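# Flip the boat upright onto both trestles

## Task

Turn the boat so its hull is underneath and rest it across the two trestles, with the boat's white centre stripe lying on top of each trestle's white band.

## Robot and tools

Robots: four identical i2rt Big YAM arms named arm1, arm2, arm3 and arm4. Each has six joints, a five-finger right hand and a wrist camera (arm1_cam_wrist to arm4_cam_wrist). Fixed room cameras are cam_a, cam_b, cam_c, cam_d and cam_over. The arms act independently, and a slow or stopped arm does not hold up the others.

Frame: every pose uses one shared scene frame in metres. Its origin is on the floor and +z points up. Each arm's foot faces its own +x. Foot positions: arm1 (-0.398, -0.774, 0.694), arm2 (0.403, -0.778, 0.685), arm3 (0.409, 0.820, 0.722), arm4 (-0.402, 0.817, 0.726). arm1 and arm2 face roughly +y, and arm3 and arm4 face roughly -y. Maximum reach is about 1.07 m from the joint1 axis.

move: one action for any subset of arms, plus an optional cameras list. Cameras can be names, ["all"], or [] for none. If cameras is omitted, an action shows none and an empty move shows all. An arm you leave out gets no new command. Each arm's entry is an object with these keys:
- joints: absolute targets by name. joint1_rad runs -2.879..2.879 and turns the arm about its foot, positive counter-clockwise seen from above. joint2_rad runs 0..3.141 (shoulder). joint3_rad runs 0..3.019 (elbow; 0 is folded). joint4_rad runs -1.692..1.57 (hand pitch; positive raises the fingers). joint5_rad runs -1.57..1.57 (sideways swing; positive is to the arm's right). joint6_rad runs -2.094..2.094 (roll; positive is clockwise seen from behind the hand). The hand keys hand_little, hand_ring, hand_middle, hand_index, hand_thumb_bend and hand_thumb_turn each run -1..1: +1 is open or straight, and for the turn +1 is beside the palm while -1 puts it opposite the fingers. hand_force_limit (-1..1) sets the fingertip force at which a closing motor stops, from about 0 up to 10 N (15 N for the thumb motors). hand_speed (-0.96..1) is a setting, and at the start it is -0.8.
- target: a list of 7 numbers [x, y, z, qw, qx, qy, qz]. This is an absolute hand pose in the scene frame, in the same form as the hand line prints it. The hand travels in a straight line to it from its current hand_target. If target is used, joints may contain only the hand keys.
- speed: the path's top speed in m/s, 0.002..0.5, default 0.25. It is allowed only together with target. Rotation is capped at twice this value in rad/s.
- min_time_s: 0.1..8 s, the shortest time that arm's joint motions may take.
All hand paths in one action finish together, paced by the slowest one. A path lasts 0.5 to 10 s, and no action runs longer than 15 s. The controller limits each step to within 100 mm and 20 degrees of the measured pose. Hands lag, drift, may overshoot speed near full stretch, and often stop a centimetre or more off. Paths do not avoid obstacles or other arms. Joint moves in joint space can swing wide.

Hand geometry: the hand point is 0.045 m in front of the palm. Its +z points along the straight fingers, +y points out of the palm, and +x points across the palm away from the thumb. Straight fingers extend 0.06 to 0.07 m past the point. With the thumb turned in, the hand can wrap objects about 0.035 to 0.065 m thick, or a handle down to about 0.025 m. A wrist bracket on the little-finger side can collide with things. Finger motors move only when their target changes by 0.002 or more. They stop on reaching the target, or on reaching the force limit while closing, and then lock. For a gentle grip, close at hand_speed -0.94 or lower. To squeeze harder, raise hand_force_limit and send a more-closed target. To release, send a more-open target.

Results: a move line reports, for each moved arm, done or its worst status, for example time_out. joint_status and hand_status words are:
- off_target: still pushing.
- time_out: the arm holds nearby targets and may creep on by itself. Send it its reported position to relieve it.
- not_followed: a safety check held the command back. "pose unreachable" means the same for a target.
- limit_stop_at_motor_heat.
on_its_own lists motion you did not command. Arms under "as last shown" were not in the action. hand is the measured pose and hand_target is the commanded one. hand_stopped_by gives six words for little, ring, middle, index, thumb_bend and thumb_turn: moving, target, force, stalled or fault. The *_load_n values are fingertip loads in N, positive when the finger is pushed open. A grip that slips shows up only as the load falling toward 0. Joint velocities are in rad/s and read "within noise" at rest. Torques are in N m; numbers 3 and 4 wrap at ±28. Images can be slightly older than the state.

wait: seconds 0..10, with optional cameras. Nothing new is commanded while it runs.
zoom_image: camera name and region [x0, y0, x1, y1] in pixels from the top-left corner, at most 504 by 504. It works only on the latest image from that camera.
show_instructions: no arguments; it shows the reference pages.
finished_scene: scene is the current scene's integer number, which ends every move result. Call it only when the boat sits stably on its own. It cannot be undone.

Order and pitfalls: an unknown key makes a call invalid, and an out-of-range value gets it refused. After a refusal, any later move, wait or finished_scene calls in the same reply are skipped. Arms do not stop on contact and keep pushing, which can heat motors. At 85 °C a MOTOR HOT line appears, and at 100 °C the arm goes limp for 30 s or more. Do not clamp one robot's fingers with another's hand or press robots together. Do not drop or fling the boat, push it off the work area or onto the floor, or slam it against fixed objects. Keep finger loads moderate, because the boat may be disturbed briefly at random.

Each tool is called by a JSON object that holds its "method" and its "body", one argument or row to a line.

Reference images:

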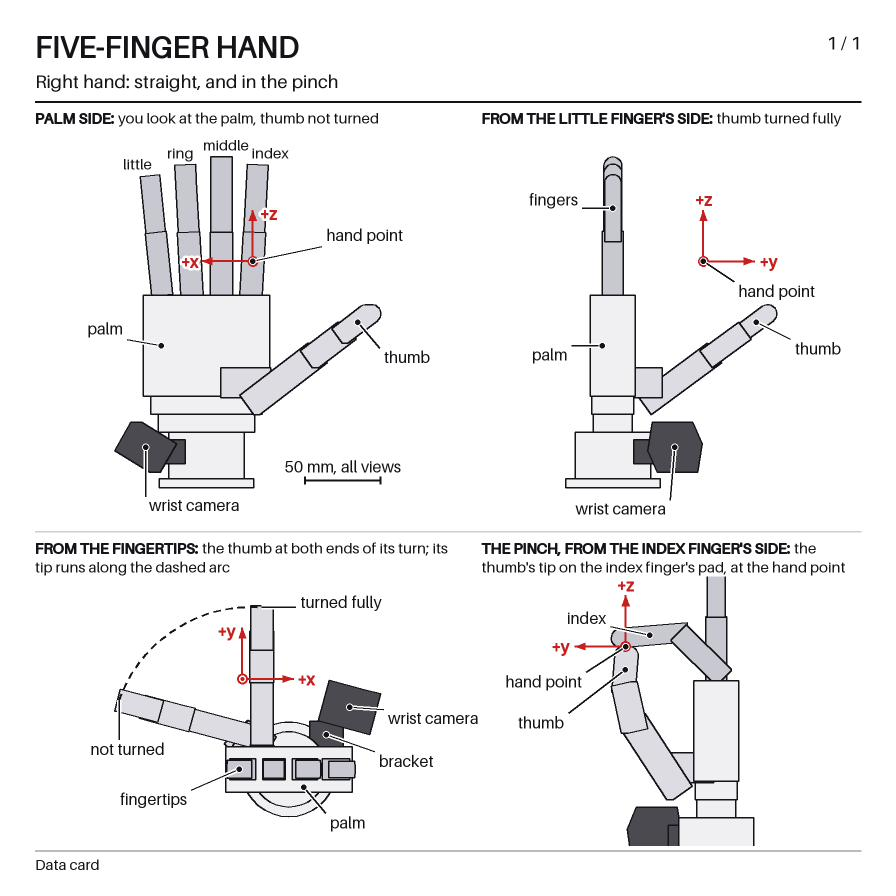

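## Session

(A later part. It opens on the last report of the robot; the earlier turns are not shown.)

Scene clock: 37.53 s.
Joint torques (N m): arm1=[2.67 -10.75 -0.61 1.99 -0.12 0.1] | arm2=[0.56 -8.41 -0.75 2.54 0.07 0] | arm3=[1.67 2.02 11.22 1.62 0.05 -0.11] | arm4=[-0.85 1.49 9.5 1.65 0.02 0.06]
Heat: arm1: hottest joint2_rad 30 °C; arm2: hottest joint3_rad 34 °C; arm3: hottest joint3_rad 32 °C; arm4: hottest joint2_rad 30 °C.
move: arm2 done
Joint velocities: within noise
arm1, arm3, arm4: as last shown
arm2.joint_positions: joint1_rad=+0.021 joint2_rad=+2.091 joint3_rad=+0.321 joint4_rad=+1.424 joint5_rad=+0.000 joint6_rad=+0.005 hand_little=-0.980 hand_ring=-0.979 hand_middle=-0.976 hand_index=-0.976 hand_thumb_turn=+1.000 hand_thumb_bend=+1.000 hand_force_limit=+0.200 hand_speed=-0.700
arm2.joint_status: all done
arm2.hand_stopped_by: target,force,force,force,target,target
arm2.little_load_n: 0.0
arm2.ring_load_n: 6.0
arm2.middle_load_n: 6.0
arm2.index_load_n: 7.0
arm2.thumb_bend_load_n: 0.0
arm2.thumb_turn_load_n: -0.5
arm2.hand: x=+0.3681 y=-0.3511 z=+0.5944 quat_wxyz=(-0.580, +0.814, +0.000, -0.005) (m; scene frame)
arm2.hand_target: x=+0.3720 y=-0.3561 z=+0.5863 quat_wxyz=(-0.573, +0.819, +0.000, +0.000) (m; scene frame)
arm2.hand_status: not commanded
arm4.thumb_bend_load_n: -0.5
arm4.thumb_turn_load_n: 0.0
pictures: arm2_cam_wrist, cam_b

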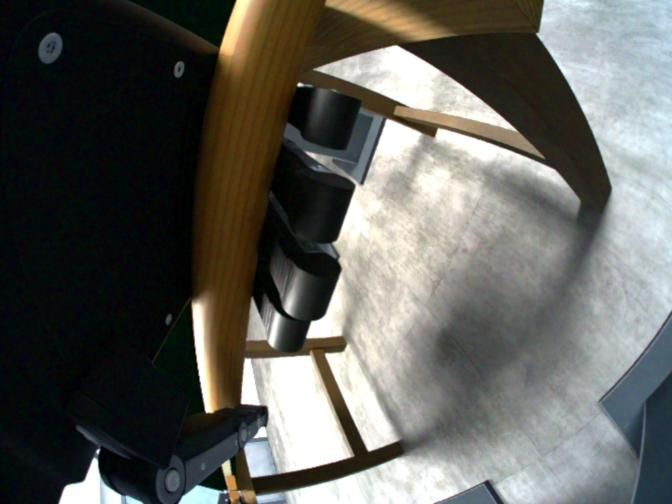

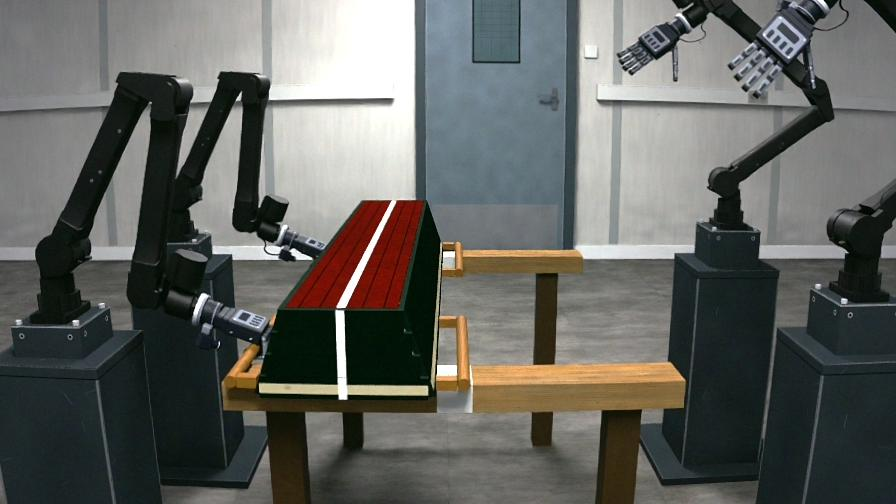

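{"method": "move", "body": {
  "arm1": {"target":[-0.386,-0.335,0.68,0.5446,-0.8387,0,0],"speed":0.12},
  "arm2": {"target":[0.370,-0.353,0.676,0.5446,-0.8387,0,0],"speed":0.12},
  "cameras": ["cam_a","cam_b"]
}}

Scene clock: 40.40 s.
Joint torques (N m): arm1=[2.96 -12.75 4.64 3.36 -0.16 0.22] | arm2=[0.62 -14.33 5.41 3.69 0.43 0] | arm3=[1.73 2.02 11.22 1.61 0.05 -0.11] | arm4=[-1.03 2.32 9.42 1.81 0.03 0.13]
Heat: arm1: hottest joint2_rad 30 °C; arm2: hottest joint3_rad 34 °C; arm3: hottest joint3_rad 32 °C; arm4: hottest joint2_rad 30 °C.
move: arm1 off_target; arm2 off_target
Joint velocities: within noise
arm1.joint_positions: joint1_rad=-0.160 joint2_rad=+1.661 joint3_rad=+0.335 joint4_rad=+0.763 joint5_rad=-0.125 joint6_rad=-0.082 hand_little=-0.959 hand_ring=-0.994 hand_middle=-0.991 hand_index=-0.975 hand_thumb_turn=+1.000 hand_thumb_bend=+1.000 hand_force_limit=+0.200 hand_speed=-0.800
arm1.joint_status: not commanded
arm1.hand_stopped_by: force,force,force,force,target,target
arm1.little_load_n: 0.0
arm1.ring_load_n: 8.0
arm1.middle_load_n: 4.0
arm1.index_load_n: 0.0
arm1.thumb_bend_load_n: 0.5
arm1.thumb_turn_load_n: -3.5
arm1.hand: x=-0.3858 y=-0.3649 z=+0.6339 quat_wxyz=(-0.488, +0.873, -0.004, -0.003) (m; scene frame)
arm1.hand_target: x=-0.3864 y=-0.3361 z=+0.6782 quat_wxyz=(-0.544, +0.839, +0.000, -0.001) (m; scene frame)
arm1.hand_status: off_target (0.055 m and 7.6 deg from the pose sent, 0.081 m and 3.5 deg at the start)
arm2.joint_positions: joint1_rad=+0.022 joint2_rad=+1.620 joint3_rad=+0.283 joint4_rad=+0.764 joint5_rad=+0.003 joint6_rad=+0.003 hand_little=-0.980 hand_ring=-0.979 hand_middle=-0.976 hand_index=-0.976 hand_thumb_turn=+1.000 hand_thumb_bend=+1.000 hand_force_limit=+0.200 hand_speed=-0.700
arm2.joint_status: not commanded
arm2.hand_stopped_by: target,force,force,force,target,target
arm2.little_load_n: 0.0
arm2.ring_load_n: 4.0
arm2.middle_load_n: 2.5
arm2.index_load_n: 2.5
arm2.thumb_bend_load_n: 0.0
arm2.thumb_turn_load_n: -0.5
arm2.hand: x=+0.3689 y=-0.3873 z=+0.6285 quat_wxyz=(-0.484, +0.875, +0.001, -0.003) (m; scene frame)
arm2.hand_target: x=+0.3696 y=-0.3543 z=+0.6745 quat_wxyz=(-0.545, +0.839, +0.000, +0.000) (m; scene frame)
arm2.hand_status: off_target (0.059 m and 8.1 deg from the pose sent, 0.082 m and 5.0 deg at the start)
arm3, arm4: as last shown
arm3.thumb_bend_load_n: -0.5
arm4.thumb_bend_load_n: 0.0
arm4.thumb_turn_load_n: -0.5
pictures: cam_a, cam_b

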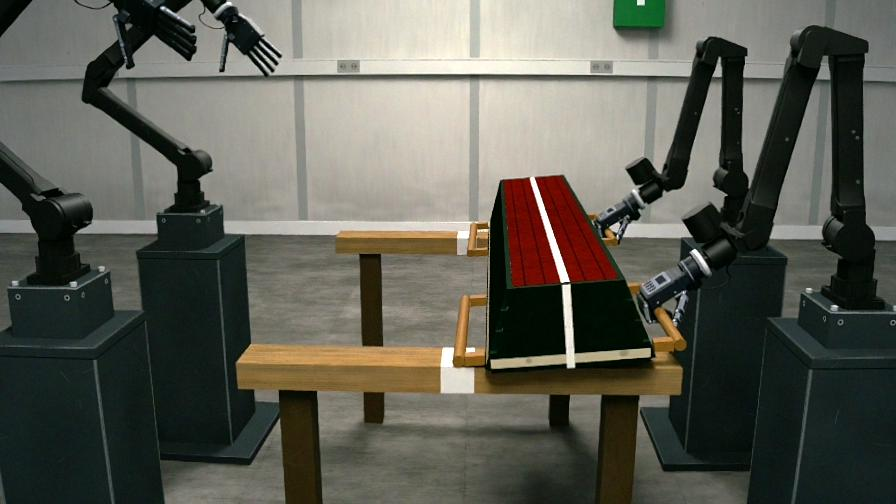

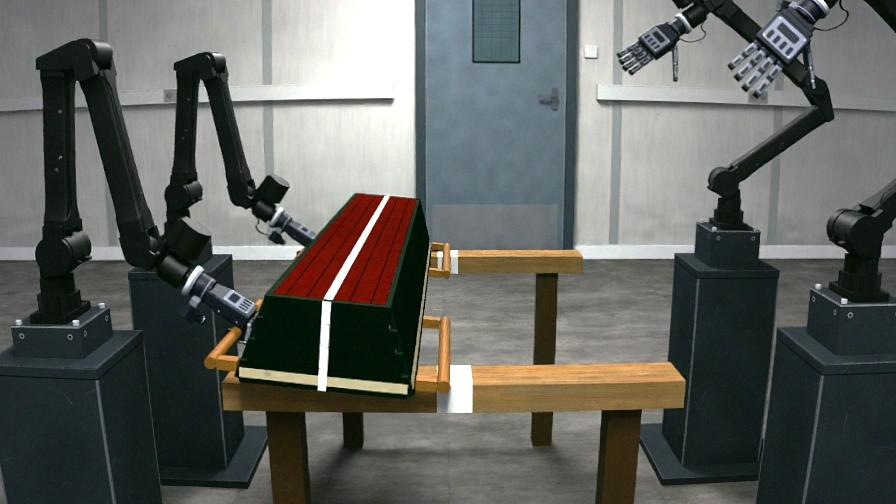

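{"method": "move", "body": {
  "arm1": {"target":[-0.386,-0.315,0.75,0.5446,-0.8387,0,0],"speed":0.12},
  "arm2": {"target":[0.370,-0.333,0.745,0.5446,-0.8387,0,0],"speed":0.12},
  "cameras": ["cam_a","cam_b"]
}}

Scene clock: 42.20 s.
Joint torques (N m): arm1=[3.49 -11.4 11.66 2.78 -0.11 0.28] | arm2=[0.85 -12.69 13.41 3.54 0.35 -0.02] | arm3=[1.73 2.02 11.22 1.63 0.05 -0.11] | arm4=[-1.03 2.14 9.51 1.7 0 0.08]
Heat: arm1: hottest joint2_rad 30 °C; arm2: hottest joint3_rad 35 °C; arm3: hottest joint3_rad 32 °C; arm4: hottest joint2_rad 30 °C.
move: arm1 off_target; arm2 off_target
Joint velocities: within noise
arm1.joint_positions: joint1_rad=-0.159 joint2_rad=+1.394 joint3_rad=+0.357 joint4_rad=+0.419 joint5_rad=-0.119 joint6_rad=-0.083 hand_little=-0.959 hand_ring=-0.993 hand_middle=-0.991 hand_index=-0.975 hand_thumb_turn=+1.000 hand_thumb_bend=+1.000 hand_force_limit=+0.200 hand_speed=-0.800
arm1.joint_status: not commanded
arm1.hand_stopped_by: force,force,force,force,target,target
arm1.little_load_n: 0.0
arm1.ring_load_n: 9.0
arm1.middle_load_n: 6.0
arm1.index_load_n: 0.0
arm1.thumb_bend_load_n: 0.5
arm1.thumb_turn_load_n: -3.5
arm1.hand: x=-0.3860 y=-0.3755 z=+0.6792 quat_wxyz=(-0.464, +0.886, -0.006, -0.003) (m; scene frame)
arm1.hand_target: x=-0.3869 y=-0.3214 z=+0.7512 quat_wxyz=(-0.545, +0.839, +0.000, -0.002) (m; scene frame)
arm1.hand_status: off_target (0.093 m and 10.7 deg from the pose sent, 0.126 m and 7.6 deg at the start; pose on its path clipped on 4 of 44 steps)
arm2.joint_positions: joint1_rad=+0.022 joint2_rad=+1.336 joint3_rad=+0.316 joint4_rad=+0.396 joint5_rad=+0.004 joint6_rad=+0.003 hand_little=-0.980 hand_ring=-0.979 hand_middle=-0.976 hand_index=-0.976 hand_thumb_turn=+1.000 hand_thumb_bend=+1.000 hand_force_limit=+0.200 hand_speed=-0.700
arm2.joint_status: not commanded
arm2.hand_stopped_by: target,force,force,force,target,target
arm2.little_load_n: 0.0
arm2.ring_load_n: 5.0
arm2.middle_load_n: 3.5
arm2.index_load_n: 3.0
arm2.thumb_bend_load_n: 0.0
arm2.thumb_turn_load_n: -0.5
arm2.hand: x=+0.3694 y=-0.3952 z=+0.6740 quat_wxyz=(-0.462, +0.887, +0.001, -0.003) (m; scene frame)
arm2.hand_target: x=+0.3698 y=-0.3396 z=+0.7464 quat_wxyz=(-0.545, +0.839, +0.000, +0.000) (m; scene frame)
arm2.hand_status: off_target (0.094 m and 11.0 deg from the pose sent, 0.129 m and 8.1 deg at the start; pose on its path clipped on 7 of 44 steps)
arm3, arm4: as last shown
arm3.thumb_bend_load_n: 0.0
arm4.thumb_turn_load_n: 0.0
pictures: cam_a, cam_b

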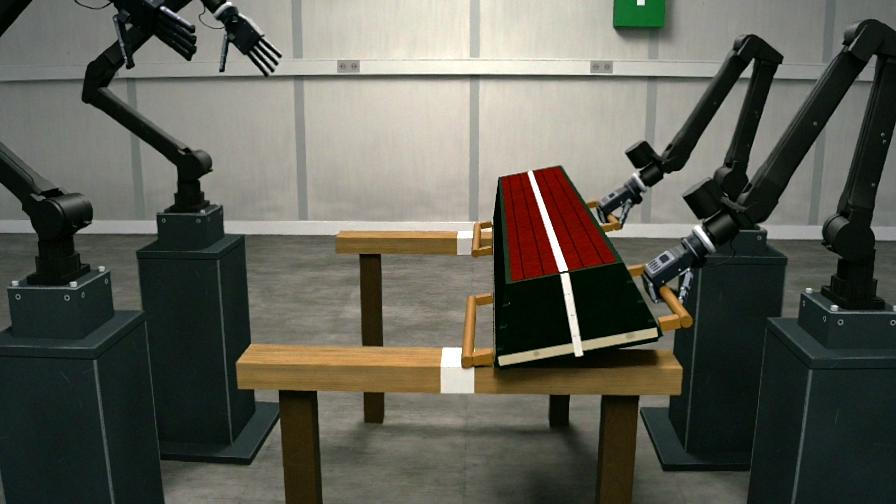

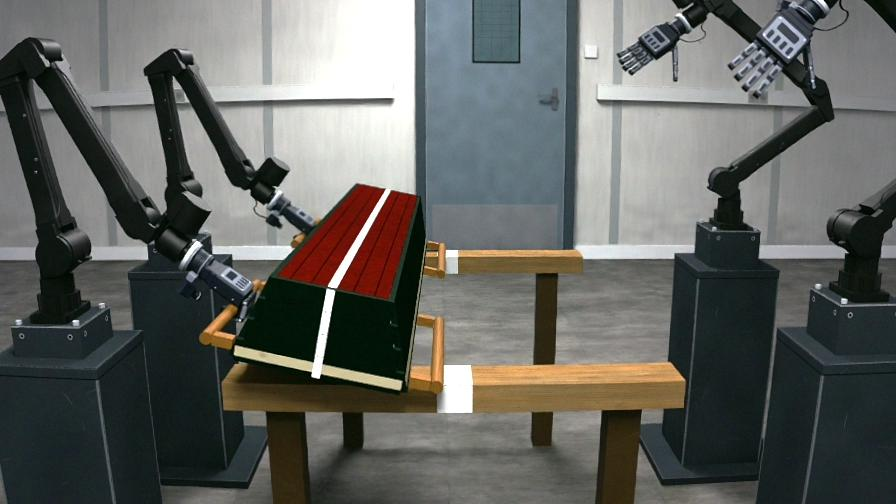

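{"method": "move", "body": {
  "arm1": {"joints":{"joint2_rad":1.07,"joint3_rad":0.577,"joint4_rad":0.0},"min_time_s":1.5},
  "arm2": {"joints":{"joint2_rad":1.05,"joint3_rad":0.577,"joint4_rad":-0.02},"min_time_s":1.5},
  "cameras": ["cam_a","cam_b"]
}}

Scene clock: 46.50 s.
Joint torques (N m): arm1=[3.43 -10.17 16.05 2.17 -0.25 0.36] | arm2=[0.79 -11.93 18.4 3.02 0.48 0.09] | arm3=[1.61 2.02 11.21 1.62 0.06 -0.12] | arm4=[-2.26 1.32 9.57 1.73 0.01 0.09]
Heat: arm1: hottest joint3_rad 32 °C; arm2: hottest joint3_rad 36 °C; arm3: hottest joint3_rad 32 °C; arm4: hottest joint2_rad 30 °C.
move: arm1 time_out; arm2 time_out
Joint velocities: within noise
arm1.joint_positions: joint1_rad=-0.158 joint2_rad=+1.149 joint3_rad=+0.456 joint4_rad=-0.020 joint5_rad=-0.116 joint6_rad=-0.094 hand_little=-0.959 hand_ring=-0.993 hand_middle=-0.991 hand_index=-0.975 hand_thumb_turn=+1.000 hand_thumb_bend=+1.000 hand_force_limit=+0.200 hand_speed=-0.800
arm1.joint_status: joint3_rad time_out (moved +0.099 of +0.220); the others done
arm1.hand_stopped_by: force,force,force,force,target,target
arm1.little_load_n: 0.0
arm1.ring_load_n: 6.5
arm1.middle_load_n: 7.0
arm1.index_load_n: 0.5
arm1.thumb_bend_load_n: 0.5
arm1.thumb_turn_load_n: -5.5
arm1.on_its_own: joint3_rad reads +0.456 and still pushes toward +0.569 since a time_out
arm1.hand: x=-0.3867 y=-0.3899 z=+0.7361 quat_wxyz=(-0.422, +0.907, -0.004, -0.006) (m; scene frame)
arm1.hand_target: x=-0.3880 y=-0.3359 z=+0.8275 quat_wxyz=(-0.514, +0.858, -0.002, -0.006) (m; scene frame)
arm1.hand_status: not commanded
arm2.joint_positions: joint1_rad=+0.022 joint2_rad=+1.128 joint3_rad=+0.456 joint4_rad=-0.053 joint5_rad=+0.001 joint6_rad=+0.000 hand_little=-0.980 hand_ring=-0.978 hand_middle=-0.976 hand_index=-0.976 hand_thumb_turn=+1.000 hand_thumb_bend=+1.000 hand_force_limit=+0.200 hand_speed=-0.700
arm2.joint_status: joint3_rad time_out (moved +0.140 of +0.261); the others done
arm2.hand_stopped_by: target,force,force,force,target,target
arm2.little_load_n: 1.0
arm2.ring_load_n: 7.5
arm2.middle_load_n: 4.0
arm2.index_load_n: 2.5
arm2.thumb_bend_load_n: 0.0
arm2.thumb_turn_load_n: -0.5
arm2.on_its_own: joint3_rad reads +0.456 and still pushes toward +0.568 since a time_out
arm2.hand: x=+0.3690 y=-0.3979 z=+0.7312 quat_wxyz=(-0.416, +0.909, +0.003, -0.003) (m; scene frame)
arm2.hand_target: x=+0.3701 y=-0.3423 z=+0.8249 quat_wxyz=(-0.515, +0.857, +0.000, +0.000) (m; scene frame)
arm2.hand_status: not commanded
arm3, arm4: as last shown
arm3.thumb_turn_load_n: -0.5
pictures: cam_a, cam_b

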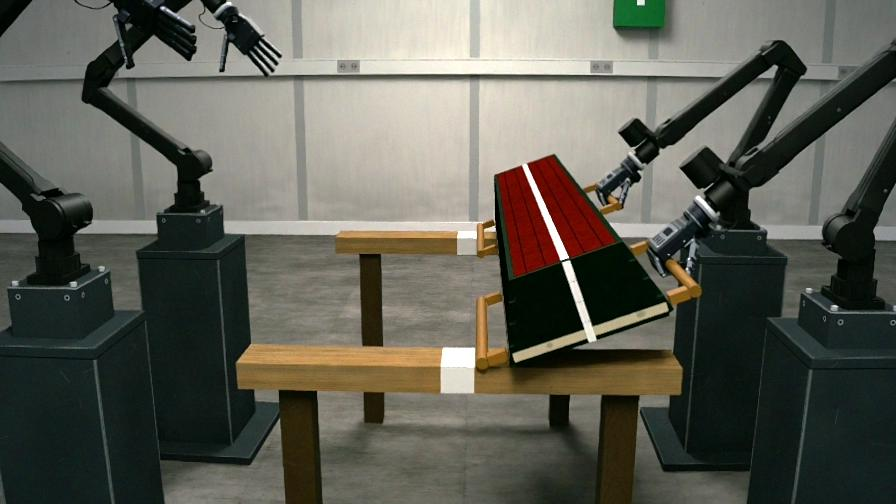

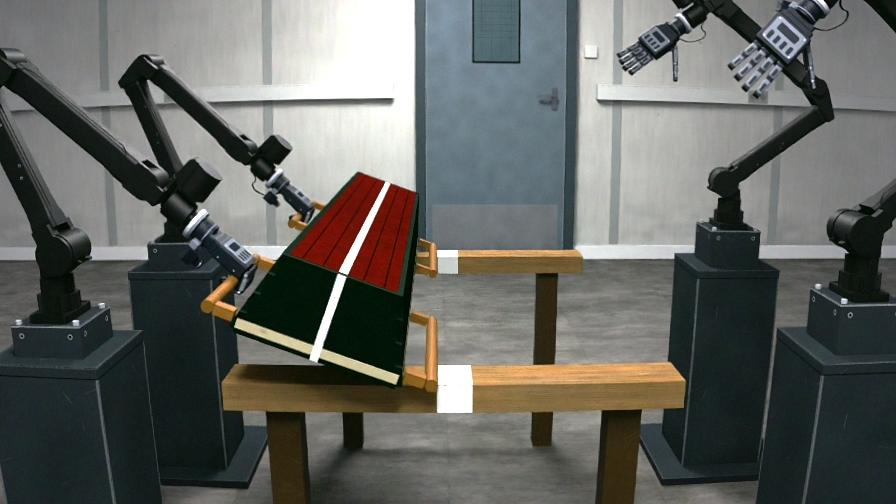

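{"method": "move", "body": {
  "arm1": {"joints":{"joint2_rad":0.96,"joint3_rad":0.80,"joint4_rad":-0.42},"min_time_s":2},
  "arm2": {"joints":{"joint2_rad":0.96,"joint3_rad":0.80,"joint4_rad":-0.42},"min_time_s":2},
  "cameras": ["cam_a","cam_b"]
}}

Scene clock: 51.13 s.
Joint torques (N m): arm1=[3.08 -10.23 17.22 1.89 -0.46 0.48] | arm2=[0.79 -13.45 19.67 3.08 0.62 0.07] | arm3=[1.61 2.02 11.22 1.63 0.05 -0.11] | arm4=[-1.55 1.2 9.32 1.8 0.04 0.1]
Heat: arm1: hottest joint3_rad 35 °C; arm2: hottest joint3_rad 37 °C; arm3: hottest joint3_rad 32 °C; arm4: hottest joint2_rad 30 °C.
move: arm1 time_out; arm2 time_out
Joint velocities: within noise
arm1.joint_positions: joint1_rad=-0.153 joint2_rad=+1.045 joint3_rad=+0.646 joint4_rad=-0.436 joint5_rad=-0.111 joint6_rad=-0.108 hand_little=-0.959 hand_ring=-0.993 hand_middle=-0.991 hand_index=-0.975 hand_thumb_turn=+1.000 hand_thumb_bend=+1.000 hand_force_limit=+0.200 hand_speed=-0.800
arm1.joint_status: joint3_rad time_out (moved +0.190 of +0.344); the others done
arm1.hand_stopped_by: force,force,force,force,target,target
arm1.little_load_n: 0.0
arm1.ring_load_n: 6.0
arm1.middle_load_n: 7.5
arm1.index_load_n: 2.0
arm1.thumb_bend_load_n: -0.5
arm1.thumb_turn_load_n: -2.5
arm1.on_its_own: joint3_rad reads +0.646 and still pushes toward +0.759 since a time_out; joint6_rad reads -0.108 and still pushes toward -0.063 since a time_out
arm1.hand: x=-0.3872 y=-0.3985 z=+0.8020 quat_wxyz=(-0.366, +0.930, +0.000, -0.011) (m; scene frame)
arm1.hand_target: x=-0.3904 y=-0.3592 z=+0.8964 quat_wxyz=(-0.463, +0.886, -0.006, -0.013) (m; scene frame)
arm1.hand_status: not commanded
arm2.joint_positions: joint1_rad=+0.023 joint2_rad=+1.050 joint3_rad=+0.659 joint4_rad=-0.451 joint5_rad=-0.001 joint6_rad=-0.005 hand_little=-0.980 hand_ring=-0.978 hand_middle=-0.976 hand_index=-0.976 hand_thumb_turn=+1.000 hand_thumb_bend=+1.000 hand_force_limit=+0.200 hand_speed=-0.700
arm2.joint_status: joint3_rad time_out (moved +0.203 of +0.344); the others done
arm2.hand_stopped_by: target,force,force,force,target,target
arm2.little_load_n: 2.0
arm2.ring_load_n: 9.0
arm2.middle_load_n: 5.0
arm2.index_load_n: 2.5
arm2.thumb_bend_load_n: 0.0
arm2.thumb_turn_load_n: 0.0
arm2.on_its_own: joint3_rad reads +0.659 and still pushes toward +0.771 since a time_out
arm2.hand: x=+0.3691 y=-0.4005 z=+0.7971 quat_wxyz=(-0.362, +0.932, +0.007, -0.003) (m; scene frame)
arm2.hand_target: x=+0.3706 y=-0.3593 z=+0.8959 quat_wxyz=(-0.468, +0.884, +0.000, +0.000) (m; scene frame)
arm2.hand_status: not commanded
arm3, arm4: as last shown
arm3.thumb_turn_load_n: 0.0
arm4.middle_load_n: -0.5
pictures: cam_a, cam_b

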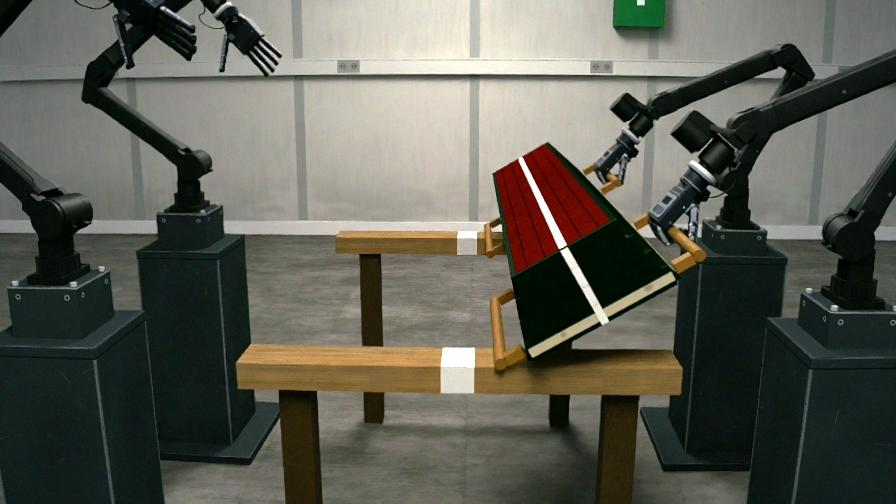

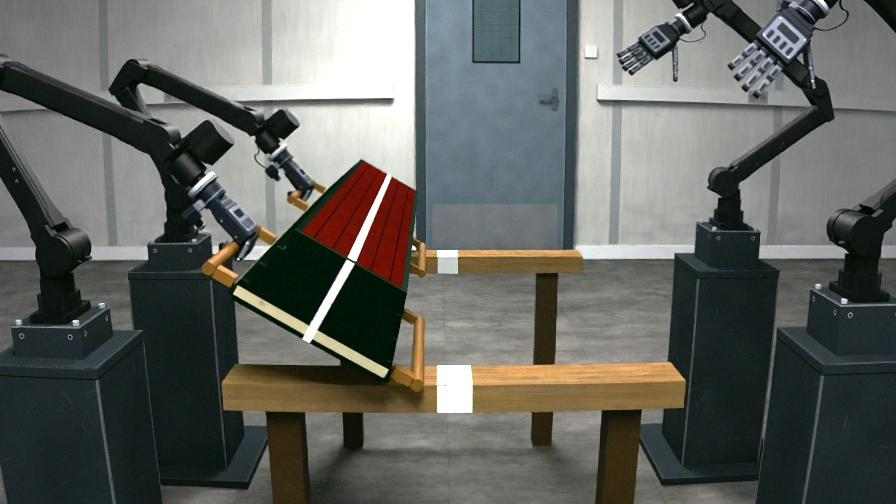

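{"method": "move", "body": {
  "arm1": {"joints":{"joint1_rad":-0.145,"joint2_rad":1.10,"joint3_rad":1.09,"joint4_rad":-0.76,"joint5_rad":-0.10},"min_time_s":2.5},
  "arm2": {"joints":{"joint2_rad":1.10,"joint3_rad":1.09,"joint4_rad":-0.76},"min_time_s":2.5},
  "cameras": ["cam_a","cam_b"]
}}

Scene clock: 57.23 s.
Joint torques (N m): arm1=[2.26 -10.34 17.73 1.36 -0.2 0.49] | arm2=[1.03 -12.81 19.71 2.25 0.52 0.06] | arm3=[1.61 1.96 11.23 1.59 0.06 -0.11] | arm4=[-1.26 2.2 9.48 1.8 0.03 0.09]
Heat: arm1: hottest joint3_rad 39 °C; arm2: hottest joint3_rad 40 °C; arm3: hottest joint3_rad 32 °C; arm4: hottest joint2_rad 30 °C.
move: arm1 time_out; arm2 time_out
Joint velocities: within noise
arm1.joint_positions: joint1_rad=-0.144 joint2_rad=+1.151 joint3_rad=+0.930 joint4_rad=-0.768 joint5_rad=-0.096 joint6_rad=-0.107 hand_little=-0.959 hand_ring=-0.994 hand_middle=-0.991 hand_index=-0.974 hand_thumb_turn=+1.000 hand_thumb_bend=+1.000 hand_force_limit=+0.200 hand_speed=-0.800
arm1.joint_status: joint3_rad time_out (moved +0.283 of +0.444); the others done
arm1.hand_stopped_by: force,force,force,force,target,target
arm1.little_load_n: 0.0
arm1.ring_load_n: 2.5
arm1.middle_load_n: 9.0
arm1.index_load_n: 5.0
arm1.thumb_bend_load_n: 0.0
arm1.thumb_turn_load_n: -0.5
arm1.on_its_own: joint3_rad reads +0.930 and still pushes toward +1.042 since a time_out; joint6_rad reads -0.107 and still pushes toward -0.063 since a time_out
arm1.hand: x=-0.3845 y=-0.3778 z=+0.8606 quat_wxyz=(-0.293, +0.956, -0.002, -0.016) (m; scene frame)
arm1.hand_target: x=-0.3820 y=-0.3455 z=+0.9382 quat_wxyz=(-0.373, +0.927, -0.018, -0.014) (m; scene frame)
arm1.hand_status: not commanded
arm2.joint_positions: joint1_rad=+0.023 joint2_rad=+1.157 joint3_rad=+0.943 joint4_rad=-0.779 joint5_rad=+0.000 joint6_rad=-0.005 hand_little=-0.980 hand_ring=-0.978 hand_middle=-0.976 hand_index=-0.976 hand_thumb_turn=+1.000 hand_thumb_bend=+1.000 hand_force_limit=+0.200 hand_speed=-0.700
arm2.joint_status: joint3_rad time_out (moved +0.284 of +0.431); the others done
arm2.hand_stopped_by: target,force,force,force,target,target
arm2.little_load_n: 2.5
arm2.ring_load_n: 9.5
arm2.middle_load_n: 5.5
arm2.index_load_n: 3.0
arm2.thumb_bend_load_n: 0.0
arm2.thumb_turn_load_n: 0.0
arm2.on_its_own: joint3_rad reads +0.943 and still pushes toward +1.055 since a time_out
arm2.hand: x=+0.3690 y=-0.3794 z=+0.8562 quat_wxyz=(-0.291, +0.957, +0.007, -0.003) (m; scene frame)
arm2.hand_target: x=+0.3705 y=-0.3461 z=+0.9376 quat_wxyz=(-0.380, +0.925, +0.001, +0.001) (m; scene frame)
arm2.hand_status: not commanded
arm3, arm4: as last shown
arm4.ring_load_n: -0.5
arm4.middle_load_n: 0.0
pictures: cam_a, cam_b

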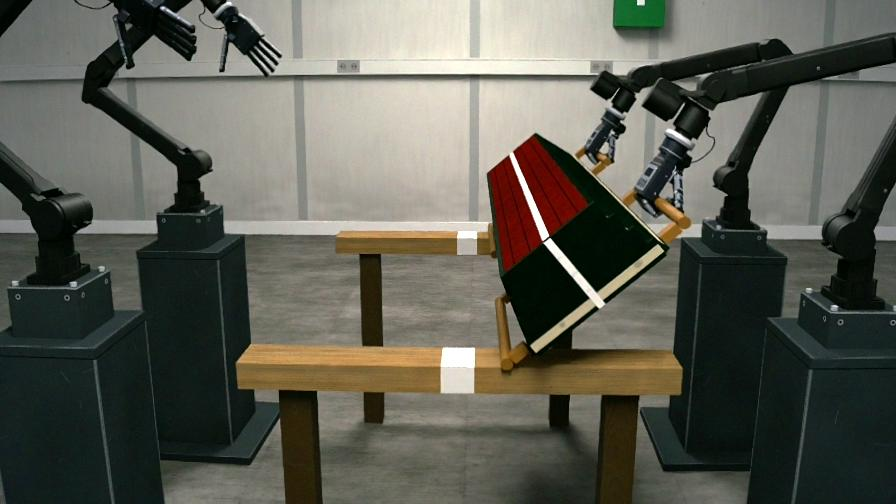

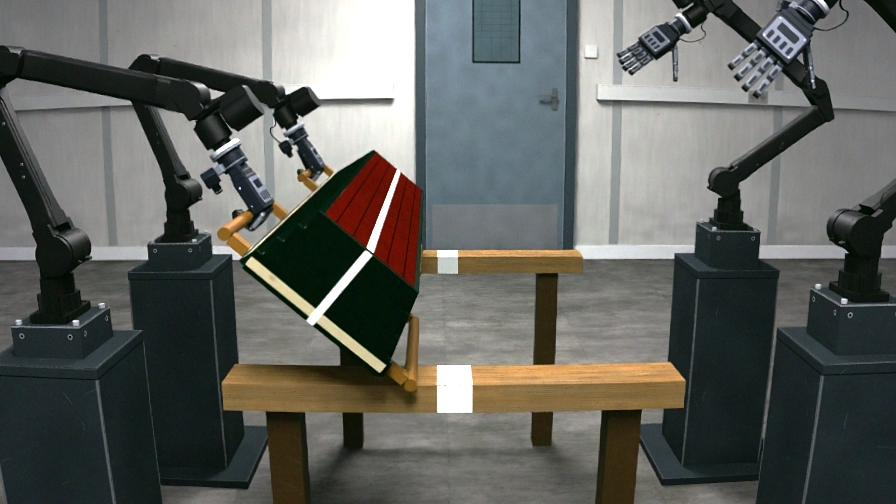

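{"method": "move", "body": {
  "arm1": {"joints":{"joint1_rad":-0.15,"joint2_rad":1.15,"joint3_rad":1.25,"joint4_rad":-0.98,"joint5_rad":-0.10},"min_time_s":2},
  "arm2": {"joints":{"joint2_rad":1.155,"joint3_rad":1.26,"joint4_rad":-0.99},"min_time_s":2},
  "cameras": ["cam_a","cam_b"]
}}

Scene clock: 62.10 s.
Joint torques (N m): arm1=[1.08 -11.46 17.68 0.85 -0.33 0.53] | arm2=[-0.15 -13.27 19.78 2.06 0.45 0.11] | arm3=[1.73 2.02 11.22 1.61 0.05 -0.12] | arm4=[-1.55 1.32 9.69 1.76 0.02 0.05]
Heat: arm1: hottest joint3_rad 43 °C; arm2: hottest joint3_rad 43 °C; arm3: hottest joint3_rad 32 °C; arm4: hottest joint2_rad 30 °C.
move: arm1 time_out; arm2 time_out
Joint velocities: within noise
arm1.joint_positions: joint1_rad=-0.144 joint2_rad=+1.204 joint3_rad=+1.091 joint4_rad=-0.980 joint5_rad=-0.094 joint6_rad=-0.109 hand_little=-0.959 hand_ring=-0.994 hand_middle=-0.991 hand_index=-0.974 hand_thumb_turn=+1.000 hand_thumb_bend=+1.000 hand_force_limit=+0.200 hand_speed=-0.800
arm1.joint_status: joint3_rad time_out (moved +0.161 of +0.320); the others done
arm1.hand_stopped_by: force,force,force,force,target,target
arm1.little_load_n: 0.0
arm1.ring_load_n: 1.5
arm1.middle_load_n: 7.5
arm1.index_load_n: 6.0
arm1.thumb_bend_load_n: 0.0
arm1.thumb_turn_load_n: 0.0
arm1.on_its_own: joint3_rad reads +1.091 and still pushes toward +1.204 since a time_out; joint6_rad reads -0.109 and still pushes toward -0.063 since a time_out
arm1.hand: x=-0.3835 y=-0.3784 z=+0.8973 quat_wxyz=(-0.243, +0.970, -0.003, -0.021) (m; scene frame)
arm1.hand_target: x=-0.3807 y=-0.3534 z=+0.9722 quat_wxyz=(-0.322, +0.946, -0.024, -0.020) (m; scene frame)
arm1.hand_status: not commanded
arm2.joint_positions: joint1_rad=+0.023 joint2_rad=+1.213 joint3_rad=+1.110 joint4_rad=-1.006 joint5_rad=+0.002 joint6_rad=-0.005 hand_little=-0.980 hand_ring=-0.978 hand_middle=-0.976 hand_index=-0.976 hand_thumb_turn=+1.000 hand_thumb_bend=+1.000 hand_force_limit=+0.200 hand_speed=-0.700
arm2.joint_status: joint3_rad time_out (moved +0.167 of +0.317); the others done
arm2.hand_stopped_by: target,force,force,force,target,target
arm2.little_load_n: 2.5
arm2.ring_load_n: 9.5
arm2.middle_load_n: 5.0
arm2.index_load_n: 3.5
arm2.thumb_bend_load_n: 0.0
arm2.thumb_turn_load_n: 0.0
arm2.on_its_own: joint3_rad reads +1.110 and still pushes toward +1.223 since a time_out
arm2.hand: x=+0.3695 y=-0.3824 z=+0.8935 quat_wxyz=(-0.235, +0.972, +0.007, -0.002) (m; scene frame)
arm2.hand_target: x=+0.3708 y=-0.3552 z=+0.9709 quat_wxyz=(-0.325, +0.946, +0.002, +0.002) (m; scene frame)
arm2.hand_status: not commanded
arm3.joint_positions: joint1_rad=+0.062 joint2_rad=+0.641 joint3_rad=+1.342 joint4_rad=-1.528 joint5_rad=+0.047 joint6_rad=-1.286 hand_little=+1.000 hand_ring=+1.000 hand_middle=+1.000 hand_index=+1.000 hand_thumb_turn=+1.000 hand_thumb_bend=+1.000 hand_force_limit=+0.000 hand_speed=-0.800
arm3.joint_status: not commanded
arm3.hand_stopped_by: target,target,target,target,target,target
arm3.little_load_n: 0.0
arm3.ring_load_n: 0.0
arm3.middle_load_n: 0.0
arm3.index_load_n: 0.0
arm3.thumb_bend_load_n: 0.0
arm3.thumb_turn_load_n: 0.0
arm3.hand: x=+0.3530 y=+0.6189 z=+1.1509 quat_wxyz=(+0.225, +0.563, -0.744, +0.281) (m; scene frame)
arm3.hand_target: x=+0.3529 y=+0.6181 z=+1.1623 quat_wxyz=(+0.233, +0.559, -0.740, +0.292) (m; scene frame)
arm3.hand_status: not commanded
arm4.joint_positions: joint1_rad=-0.177 joint2_rad=+0.644 joint3_rad=+1.341 joint4_rad=-1.298 joint5_rad=-0.127 joint6_rad=-0.982 hand_little=+1.000 hand_ring=+1.000 hand_middle=+1.000 hand_index=+1.000 hand_thumb_turn=+1.000 hand_thumb_bend=+1.000 hand_force_limit=+0.000 hand_speed=-0.800
arm4.joint_status: not commanded
arm4.hand_stopped_by: target,target,target,target,target,target
arm4.little_load_n: 0.0
arm4.ring_load_n: 0.0
arm4.middle_load_n: 0.0
arm4.index_load_n: 0.0
arm4.thumb_bend_load_n: 0.0
arm4.thumb_turn_load_n: 0.0
arm4.hand: x=-0.4509 y=+0.5809 z=+1.1823 quat_wxyz=(+0.214, +0.371, -0.801, +0.418) (m; scene frame)
arm4.hand_target: x=-0.4509 y=+0.5806 z=+1.1948 quat_wxyz=(+0.221, +0.369, -0.794, +0.429) (m; scene frame)
arm4.hand_status: not commanded
pictures: cam_a, cam_b

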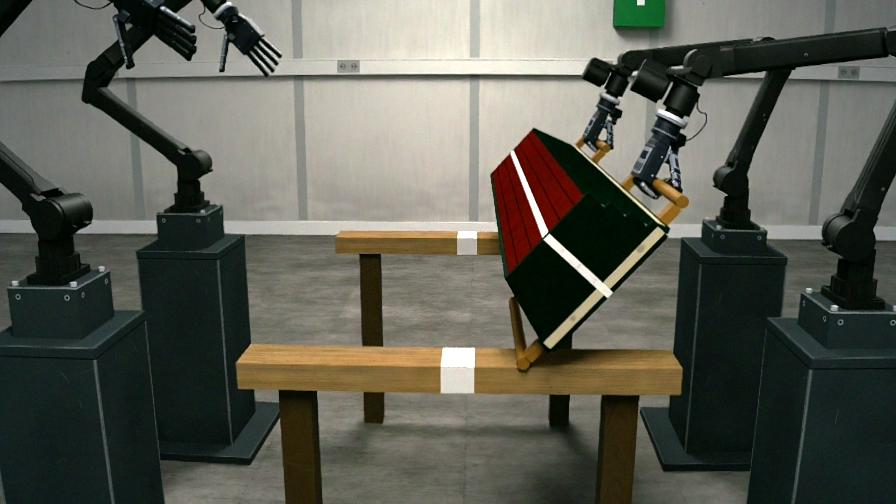

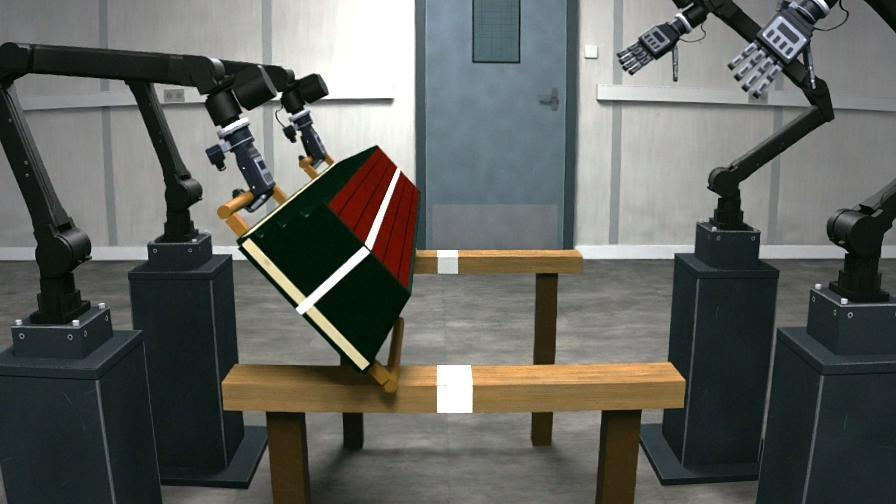

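{"method": "move", "body": {
  "arm1": {"joints":{"joint1_rad":-0.155,"joint2_rad":1.10,"joint3_rad":1.36,"joint4_rad":-1.13,"joint5_rad":-0.11},"min_time_s":2},
  "arm2": {"joints":{"joint2_rad":1.11,"joint3_rad":1.37,"joint4_rad":-1.14},"min_time_s":2},
  "cameras": ["cam_a","cam_b"]
}}

Scene clock: 67.03 s.
Joint torques (N m): arm1=[2.02 -13.86 17.68 0.84 -0.79 0.55] | arm2=[0.38 -18.26 19.96 2.29 0.43 0.05] | arm3=[1.67 1.96 11.21 1.61 0.05 -0.11] | arm4=[-1.9 1.61 9.33 1.66 0.01 0.09]
Heat: arm1: hottest joint3_rad 44 °C; arm2: hottest joint3_rad 44 °C; arm3: hottest joint3_rad 33 °C; arm4: hottest joint2_rad 30 °C.
move: arm1 time_out; arm2 time_out
Joint velocities: within noise
arm1.joint_positions: joint1_rad=-0.144 joint2_rad=+1.204 joint3_rad=+1.183 joint4_rad=-1.135 joint5_rad=-0.092 joint6_rad=-0.111 hand_little=-0.959 hand_ring=-0.994 hand_middle=-0.991 hand_index=-0.974 hand_thumb_turn=+1.000 hand_thumb_bend=+1.000 hand_force_limit=+0.200 hand_speed=-0.800
arm1.joint_status: joint3_rad time_out (moved +0.092 of +0.269); the others done
arm1.hand_stopped_by: force,force,force,force,target,target
arm1.little_load_n: 0.0
arm1.ring_load_n: 2.0
arm1.middle_load_n: 7.5
arm1.index_load_n: 7.5
arm1.thumb_bend_load_n: 0.0
arm1.thumb_turn_load_n: 0.0
arm1.on_its_own: joint3_rad reads +1.183 and still pushes toward +1.296 since a time_out; joint6_rad reads -0.111 and still pushes toward -0.063 since a time_out
arm1.hand: x=-0.3846 y=-0.3928 z=+0.9287 quat_wxyz=(-0.213, +0.977, -0.004, -0.024) (m; scene frame)
arm1.hand_target: x=-0.3839 y=-0.3809 z=+1.0205 quat_wxyz=(-0.319, +0.947, -0.025, -0.024) (m; scene frame)
arm1.hand_status: not commanded
arm2.joint_positions: joint1_rad=+0.023 joint2_rad=+1.213 joint3_rad=+1.204 joint4_rad=-1.169 joint5_rad=+0.002 joint6_rad=-0.004 hand_little=-0.980 hand_ring=-0.978 hand_middle=-0.976 hand_index=-0.976 hand_thumb_turn=+1.000 hand_thumb_bend=+1.000 hand_force_limit=+0.200 hand_speed=-0.700
arm2.joint_status: joint3_rad time_out (moved +0.093 of +0.260); the others done
arm2.hand_stopped_by: target,force,force,force,target,target
arm2.little_load_n: 3.0
arm2.ring_load_n: 7.5
arm2.middle_load_n: 3.0
arm2.index_load_n: 3.5
arm2.thumb_bend_load_n: 0.0
arm2.thumb_turn_load_n: 0.0
arm2.on_its_own: joint3_rad reads +1.204 and still pushes toward +1.316 since a time_out
arm2.hand: x=+0.3699 y=-0.3992 z=+0.9249 quat_wxyz=(-0.202, +0.979, +0.007, -0.001) (m; scene frame)
arm2.hand_target: x=+0.3712 y=-0.3826 z=+1.0170 quat_wxyz=(-0.319, +0.948, +0.002, +0.002) (m; scene frame)
arm2.hand_status: not commanded
arm3, arm4: as last shown
arm3.thumb_turn_load_n: 0.5
pictures: cam_a, cam_b

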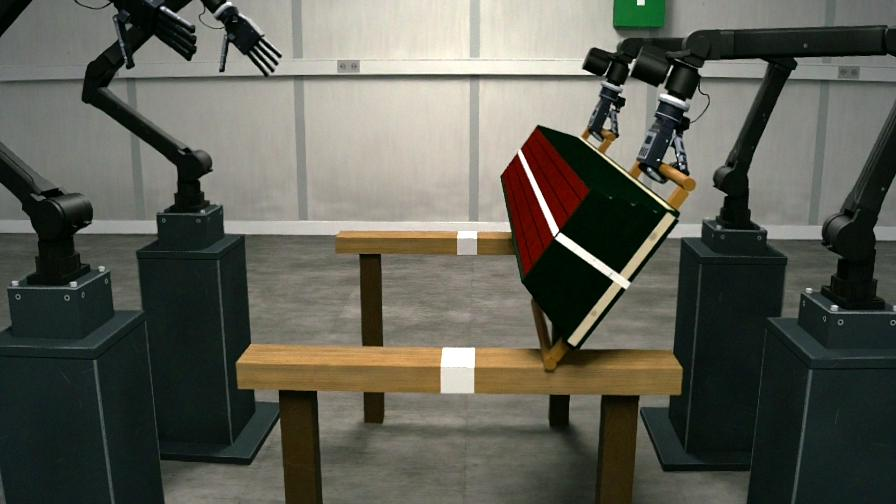

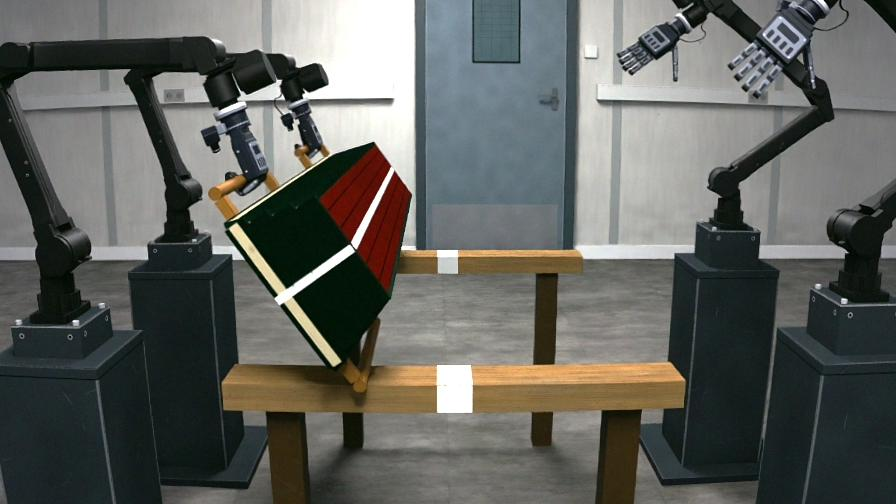

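{"method": "move", "body": {
  "arm1": {"target":[-0.386,-0.37,1.065,0.3420,-0.9397,0,0],"speed":0.12},
  "arm2": {"target":[0.370,-0.375,1.058,0.3420,-0.9397,0,0],"speed":0.12},
  "cameras": ["cam_a","cam_b"]
}}

Scene clock: 68.43 s.
Joint torques (N m): arm1=[3.08 -14.45 17.31 1.42 0.11 0.2] | arm2=[1.85 -19.02 18.45 3 0.3 0.12] | arm3=[1.67 2.02 11.22 1.63 0.05 -0.11] | arm4=[-1.2 1.55 9.4 1.65 0 0.11]
Heat: arm1: hottest joint3_rad 44 °C; arm2: hottest joint3_rad 44 °C; arm3: hottest joint3_rad 33 °C; arm4: hottest joint2_rad 30 °C.
move: arm1 off_target; arm2 off_target
Joint velocities: within noise
arm1.joint_positions: joint1_rad=-0.132 joint2_rad=+1.173 joint3_rad=+1.183 joint4_rad=-1.136 joint5_rad=-0.073 joint6_rad=-0.108 hand_little=-0.959 hand_ring=-0.993 hand_middle=-0.991 hand_index=-0.974 hand_thumb_turn=+1.000 hand_thumb_bend=+1.000 hand_force_limit=+0.200 hand_speed=-0.800
arm1.joint_status: not commanded
arm1.hand_stopped_by: force,force,force,force,target,target
arm1.little_load_n: 0.0
arm1.ring_load_n: 10.5
arm1.middle_load_n: 10.0
arm1.index_load_n: 5.5
arm1.thumb_bend_load_n: 0.0
arm1.thumb_turn_load_n: 0.0
arm1.hand: x=-0.3860 y=-0.3963 z=+0.9391 quat_wxyz=(-0.227, +0.974, -0.001, -0.015) (m; scene frame)
arm1.hand_target: x=-0.3873 y=-0.3863 z=+1.0338 quat_wxyz=(-0.342, +0.940, +0.000, -0.002) (m; scene frame)
arm1.hand_status: off_target (0.129 m and 13.9 deg from the pose sent, 0.138 m and 15.6 deg at the start; pose on its path clipped on 26 of 29 steps)
arm2.joint_positions: joint1_rad=+0.023 joint2_rad=+1.185 joint3_rad=+1.204 joint4_rad=-1.169 joint5_rad=+0.003 joint6_rad=-0.001 hand_little=-0.980 hand_ring=-0.978 hand_middle=-0.976 hand_index=-0.976 hand_thumb_turn=+1.000 hand_thumb_bend=+1.000 hand_force_limit=+0.200 hand_speed=-0.700
arm2.joint_status: not commanded
arm2.hand_stopped_by: target,force,force,force,target,target
arm2.little_load_n: 4.0
arm2.ring_load_n: 6.0
arm2.middle_load_n: 4.5
arm2.index_load_n: 5.0
arm2.thumb_bend_load_n: 0.0
arm2.thumb_turn_load_n: 0.0
arm2.hand: x=+0.3699 y=-0.4024 z=+0.9350 quat_wxyz=(-0.215, +0.977, +0.005, -0.001) (m; scene frame)
arm2.hand_target: x=+0.3698 y=-0.3917 z=+1.0303 quat_wxyz=(-0.342, +0.940, +0.000, -0.001) (m; scene frame)
arm2.hand_status: off_target (0.126 m and 15.2 deg from the pose sent, 0.135 m and 16.8 deg at the start; pose on its path clipped on 27 of 29 steps)
arm3, arm4: as last shown
arm3.thumb_turn_load_n: 0.0
pictures: cam_a, cam_b

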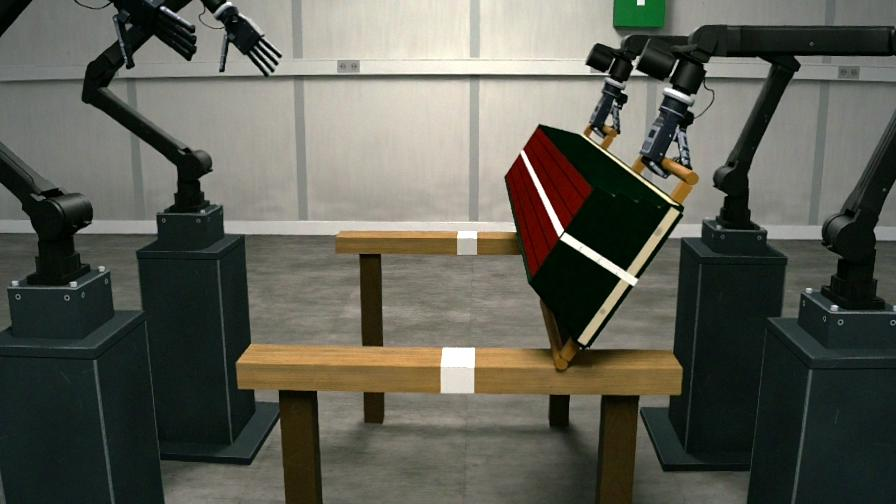

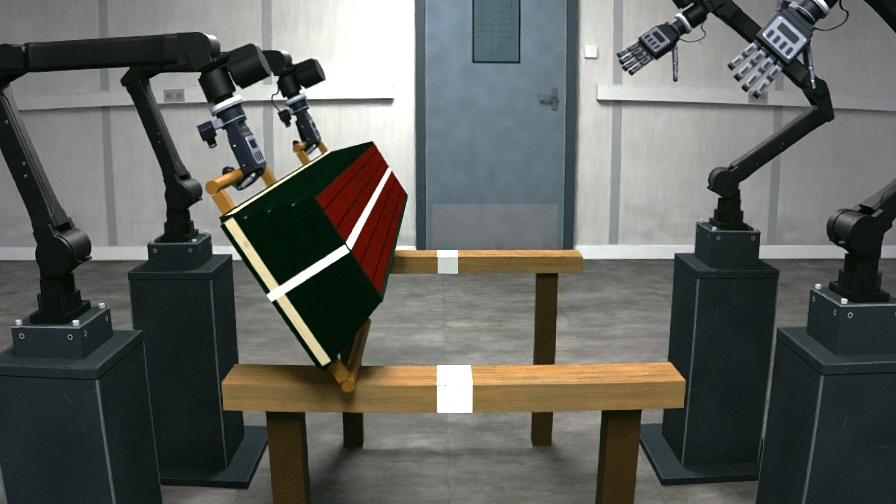

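{"method": "move", "body": {
  "arm1": {"joints":{"joint1_rad":-0.155,"joint2_rad":1.12,"joint3_rad":1.49,"joint4_rad":-1.25,"joint5_rad":-0.11},"min_time_s":1.5},
  "arm2": {"joints":{"joint2_rad":1.12,"joint3_rad":1.51,"joint4_rad":-1.27},"min_time_s":1.5},
  "cameras": ["cam_a","cam_b"]
}}

Scene clock: 72.50 s.
Joint torques (N m): arm1=[0.85 -12.75 17.61 1.88 -1.16 0.32] | arm2=[1.03 -16.62 19.79 2.89 0.28 0.06] | arm3=[1.67 2.02 11.19 1.63 0.06 -0.11] | arm4=[-0.73 0.97 9.42 1.99 0.03 0.16]
Heat: arm1: hottest joint3_rad 46 °C; arm2: hottest joint3_rad 47 °C; arm3: hottest joint3_rad 33 °C; arm4: hottest joint2_rad 30 °C.
move: arm1 time_out; arm2 time_out
Joint velocities: within noise
arm1.joint_positions: joint1_rad=-0.141 joint2_rad=+1.197 joint3_rad=+1.291 joint4_rad=-1.279 joint5_rad=-0.082 joint6_rad=-0.113 hand_little=-0.959 hand_ring=-0.993 hand_middle=-0.991 hand_index=-0.974 hand_thumb_turn=+1.000 hand_thumb_bend=+1.000 hand_force_limit=+0.200 hand_speed=-0.800
arm1.joint_status: joint3_rad time_out (moved +0.108 of +0.307); the others done
arm1.hand_stopped_by: force,force,force,force,target,target
arm1.little_load_n: 0.0
arm1.ring_load_n: 5.0
arm1.middle_load_n: 7.0
arm1.index_load_n: 7.0
arm1.thumb_bend_load_n: -0.5
arm1.thumb_turn_load_n: 0.0
arm1.on_its_own: joint3_rad reads +1.291 and still pushes toward +1.403 since a time_out
arm1.hand: x=-0.3850 y=-0.4053 z=+0.9702 quat_wxyz=(-0.198, +0.980, -0.003, -0.022) (m; scene frame)
arm1.hand_target: x=-0.3831 y=-0.3904 z=+1.0511 quat_wxyz=(-0.304, +0.952, -0.011, -0.021) (m; scene frame)
arm1.hand_status: not commanded
arm2.joint_positions: joint1_rad=+0.023 joint2_rad=+1.208 joint3_rad=+1.312 joint4_rad=-1.310 joint5_rad=+0.003 joint6_rad=+0.001 hand_little=-0.980 hand_ring=-0.978 hand_middle=-0.976 hand_index=-0.976 hand_thumb_turn=+1.000 hand_thumb_bend=+1.000 hand_force_limit=+0.200 hand_speed=-0.700
arm2.joint_status: joint3_rad time_out (moved +0.109 of +0.306); the others done
arm2.hand_stopped_by: target,force,force,force,target,target
arm2.little_load_n: 4.5
arm2.ring_load_n: 6.0
arm2.middle_load_n: 4.0
arm2.index_load_n: 5.5
arm2.thumb_bend_load_n: 0.0
arm2.thumb_turn_load_n: 0.0
arm2.on_its_own: joint3_rad reads +1.312 and still pushes toward +1.425 since a time_out
arm2.hand: x=+0.3701 y=-0.4113 z=+0.9664 quat_wxyz=(-0.187, +0.982, +0.004, -0.001) (m; scene frame)
arm2.hand_target: x=+0.3700 y=-0.3969 z=+1.0511 quat_wxyz=(-0.304, +0.953, +0.000, -0.001) (m; scene frame)
arm2.hand_status: not commanded
arm3, arm4: as last shown
arm3.middle_load_n: -0.5
pictures: cam_a, cam_b

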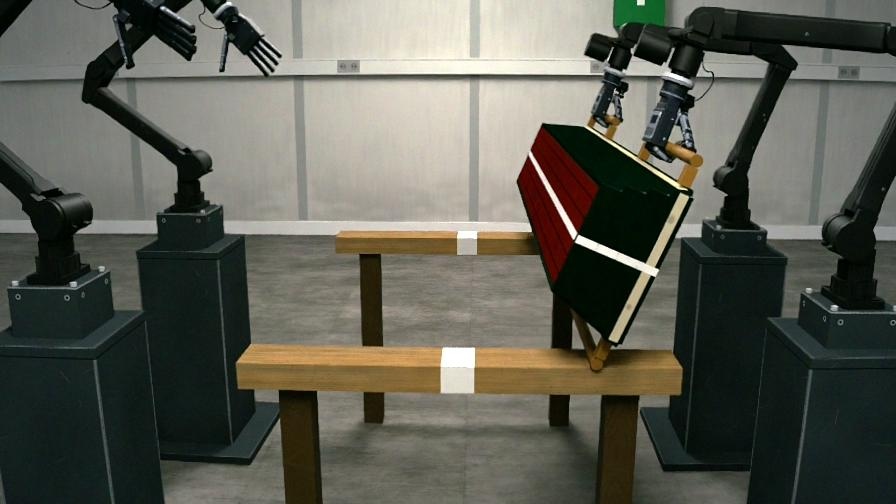

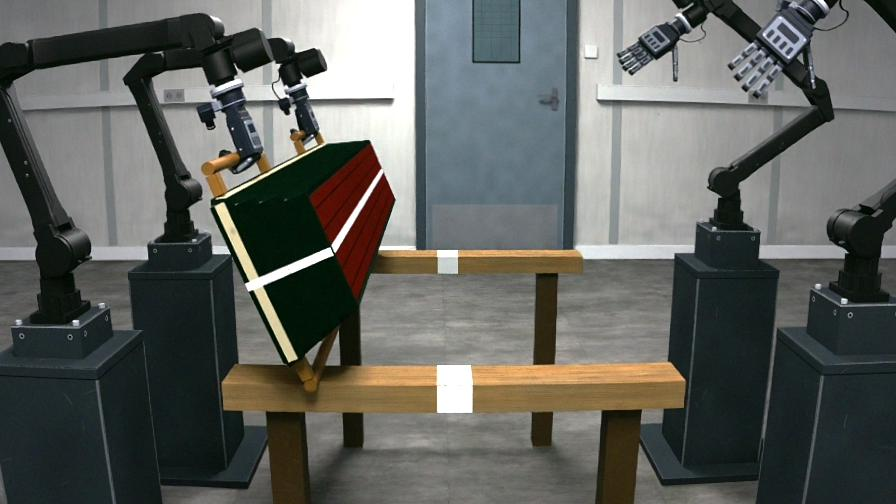

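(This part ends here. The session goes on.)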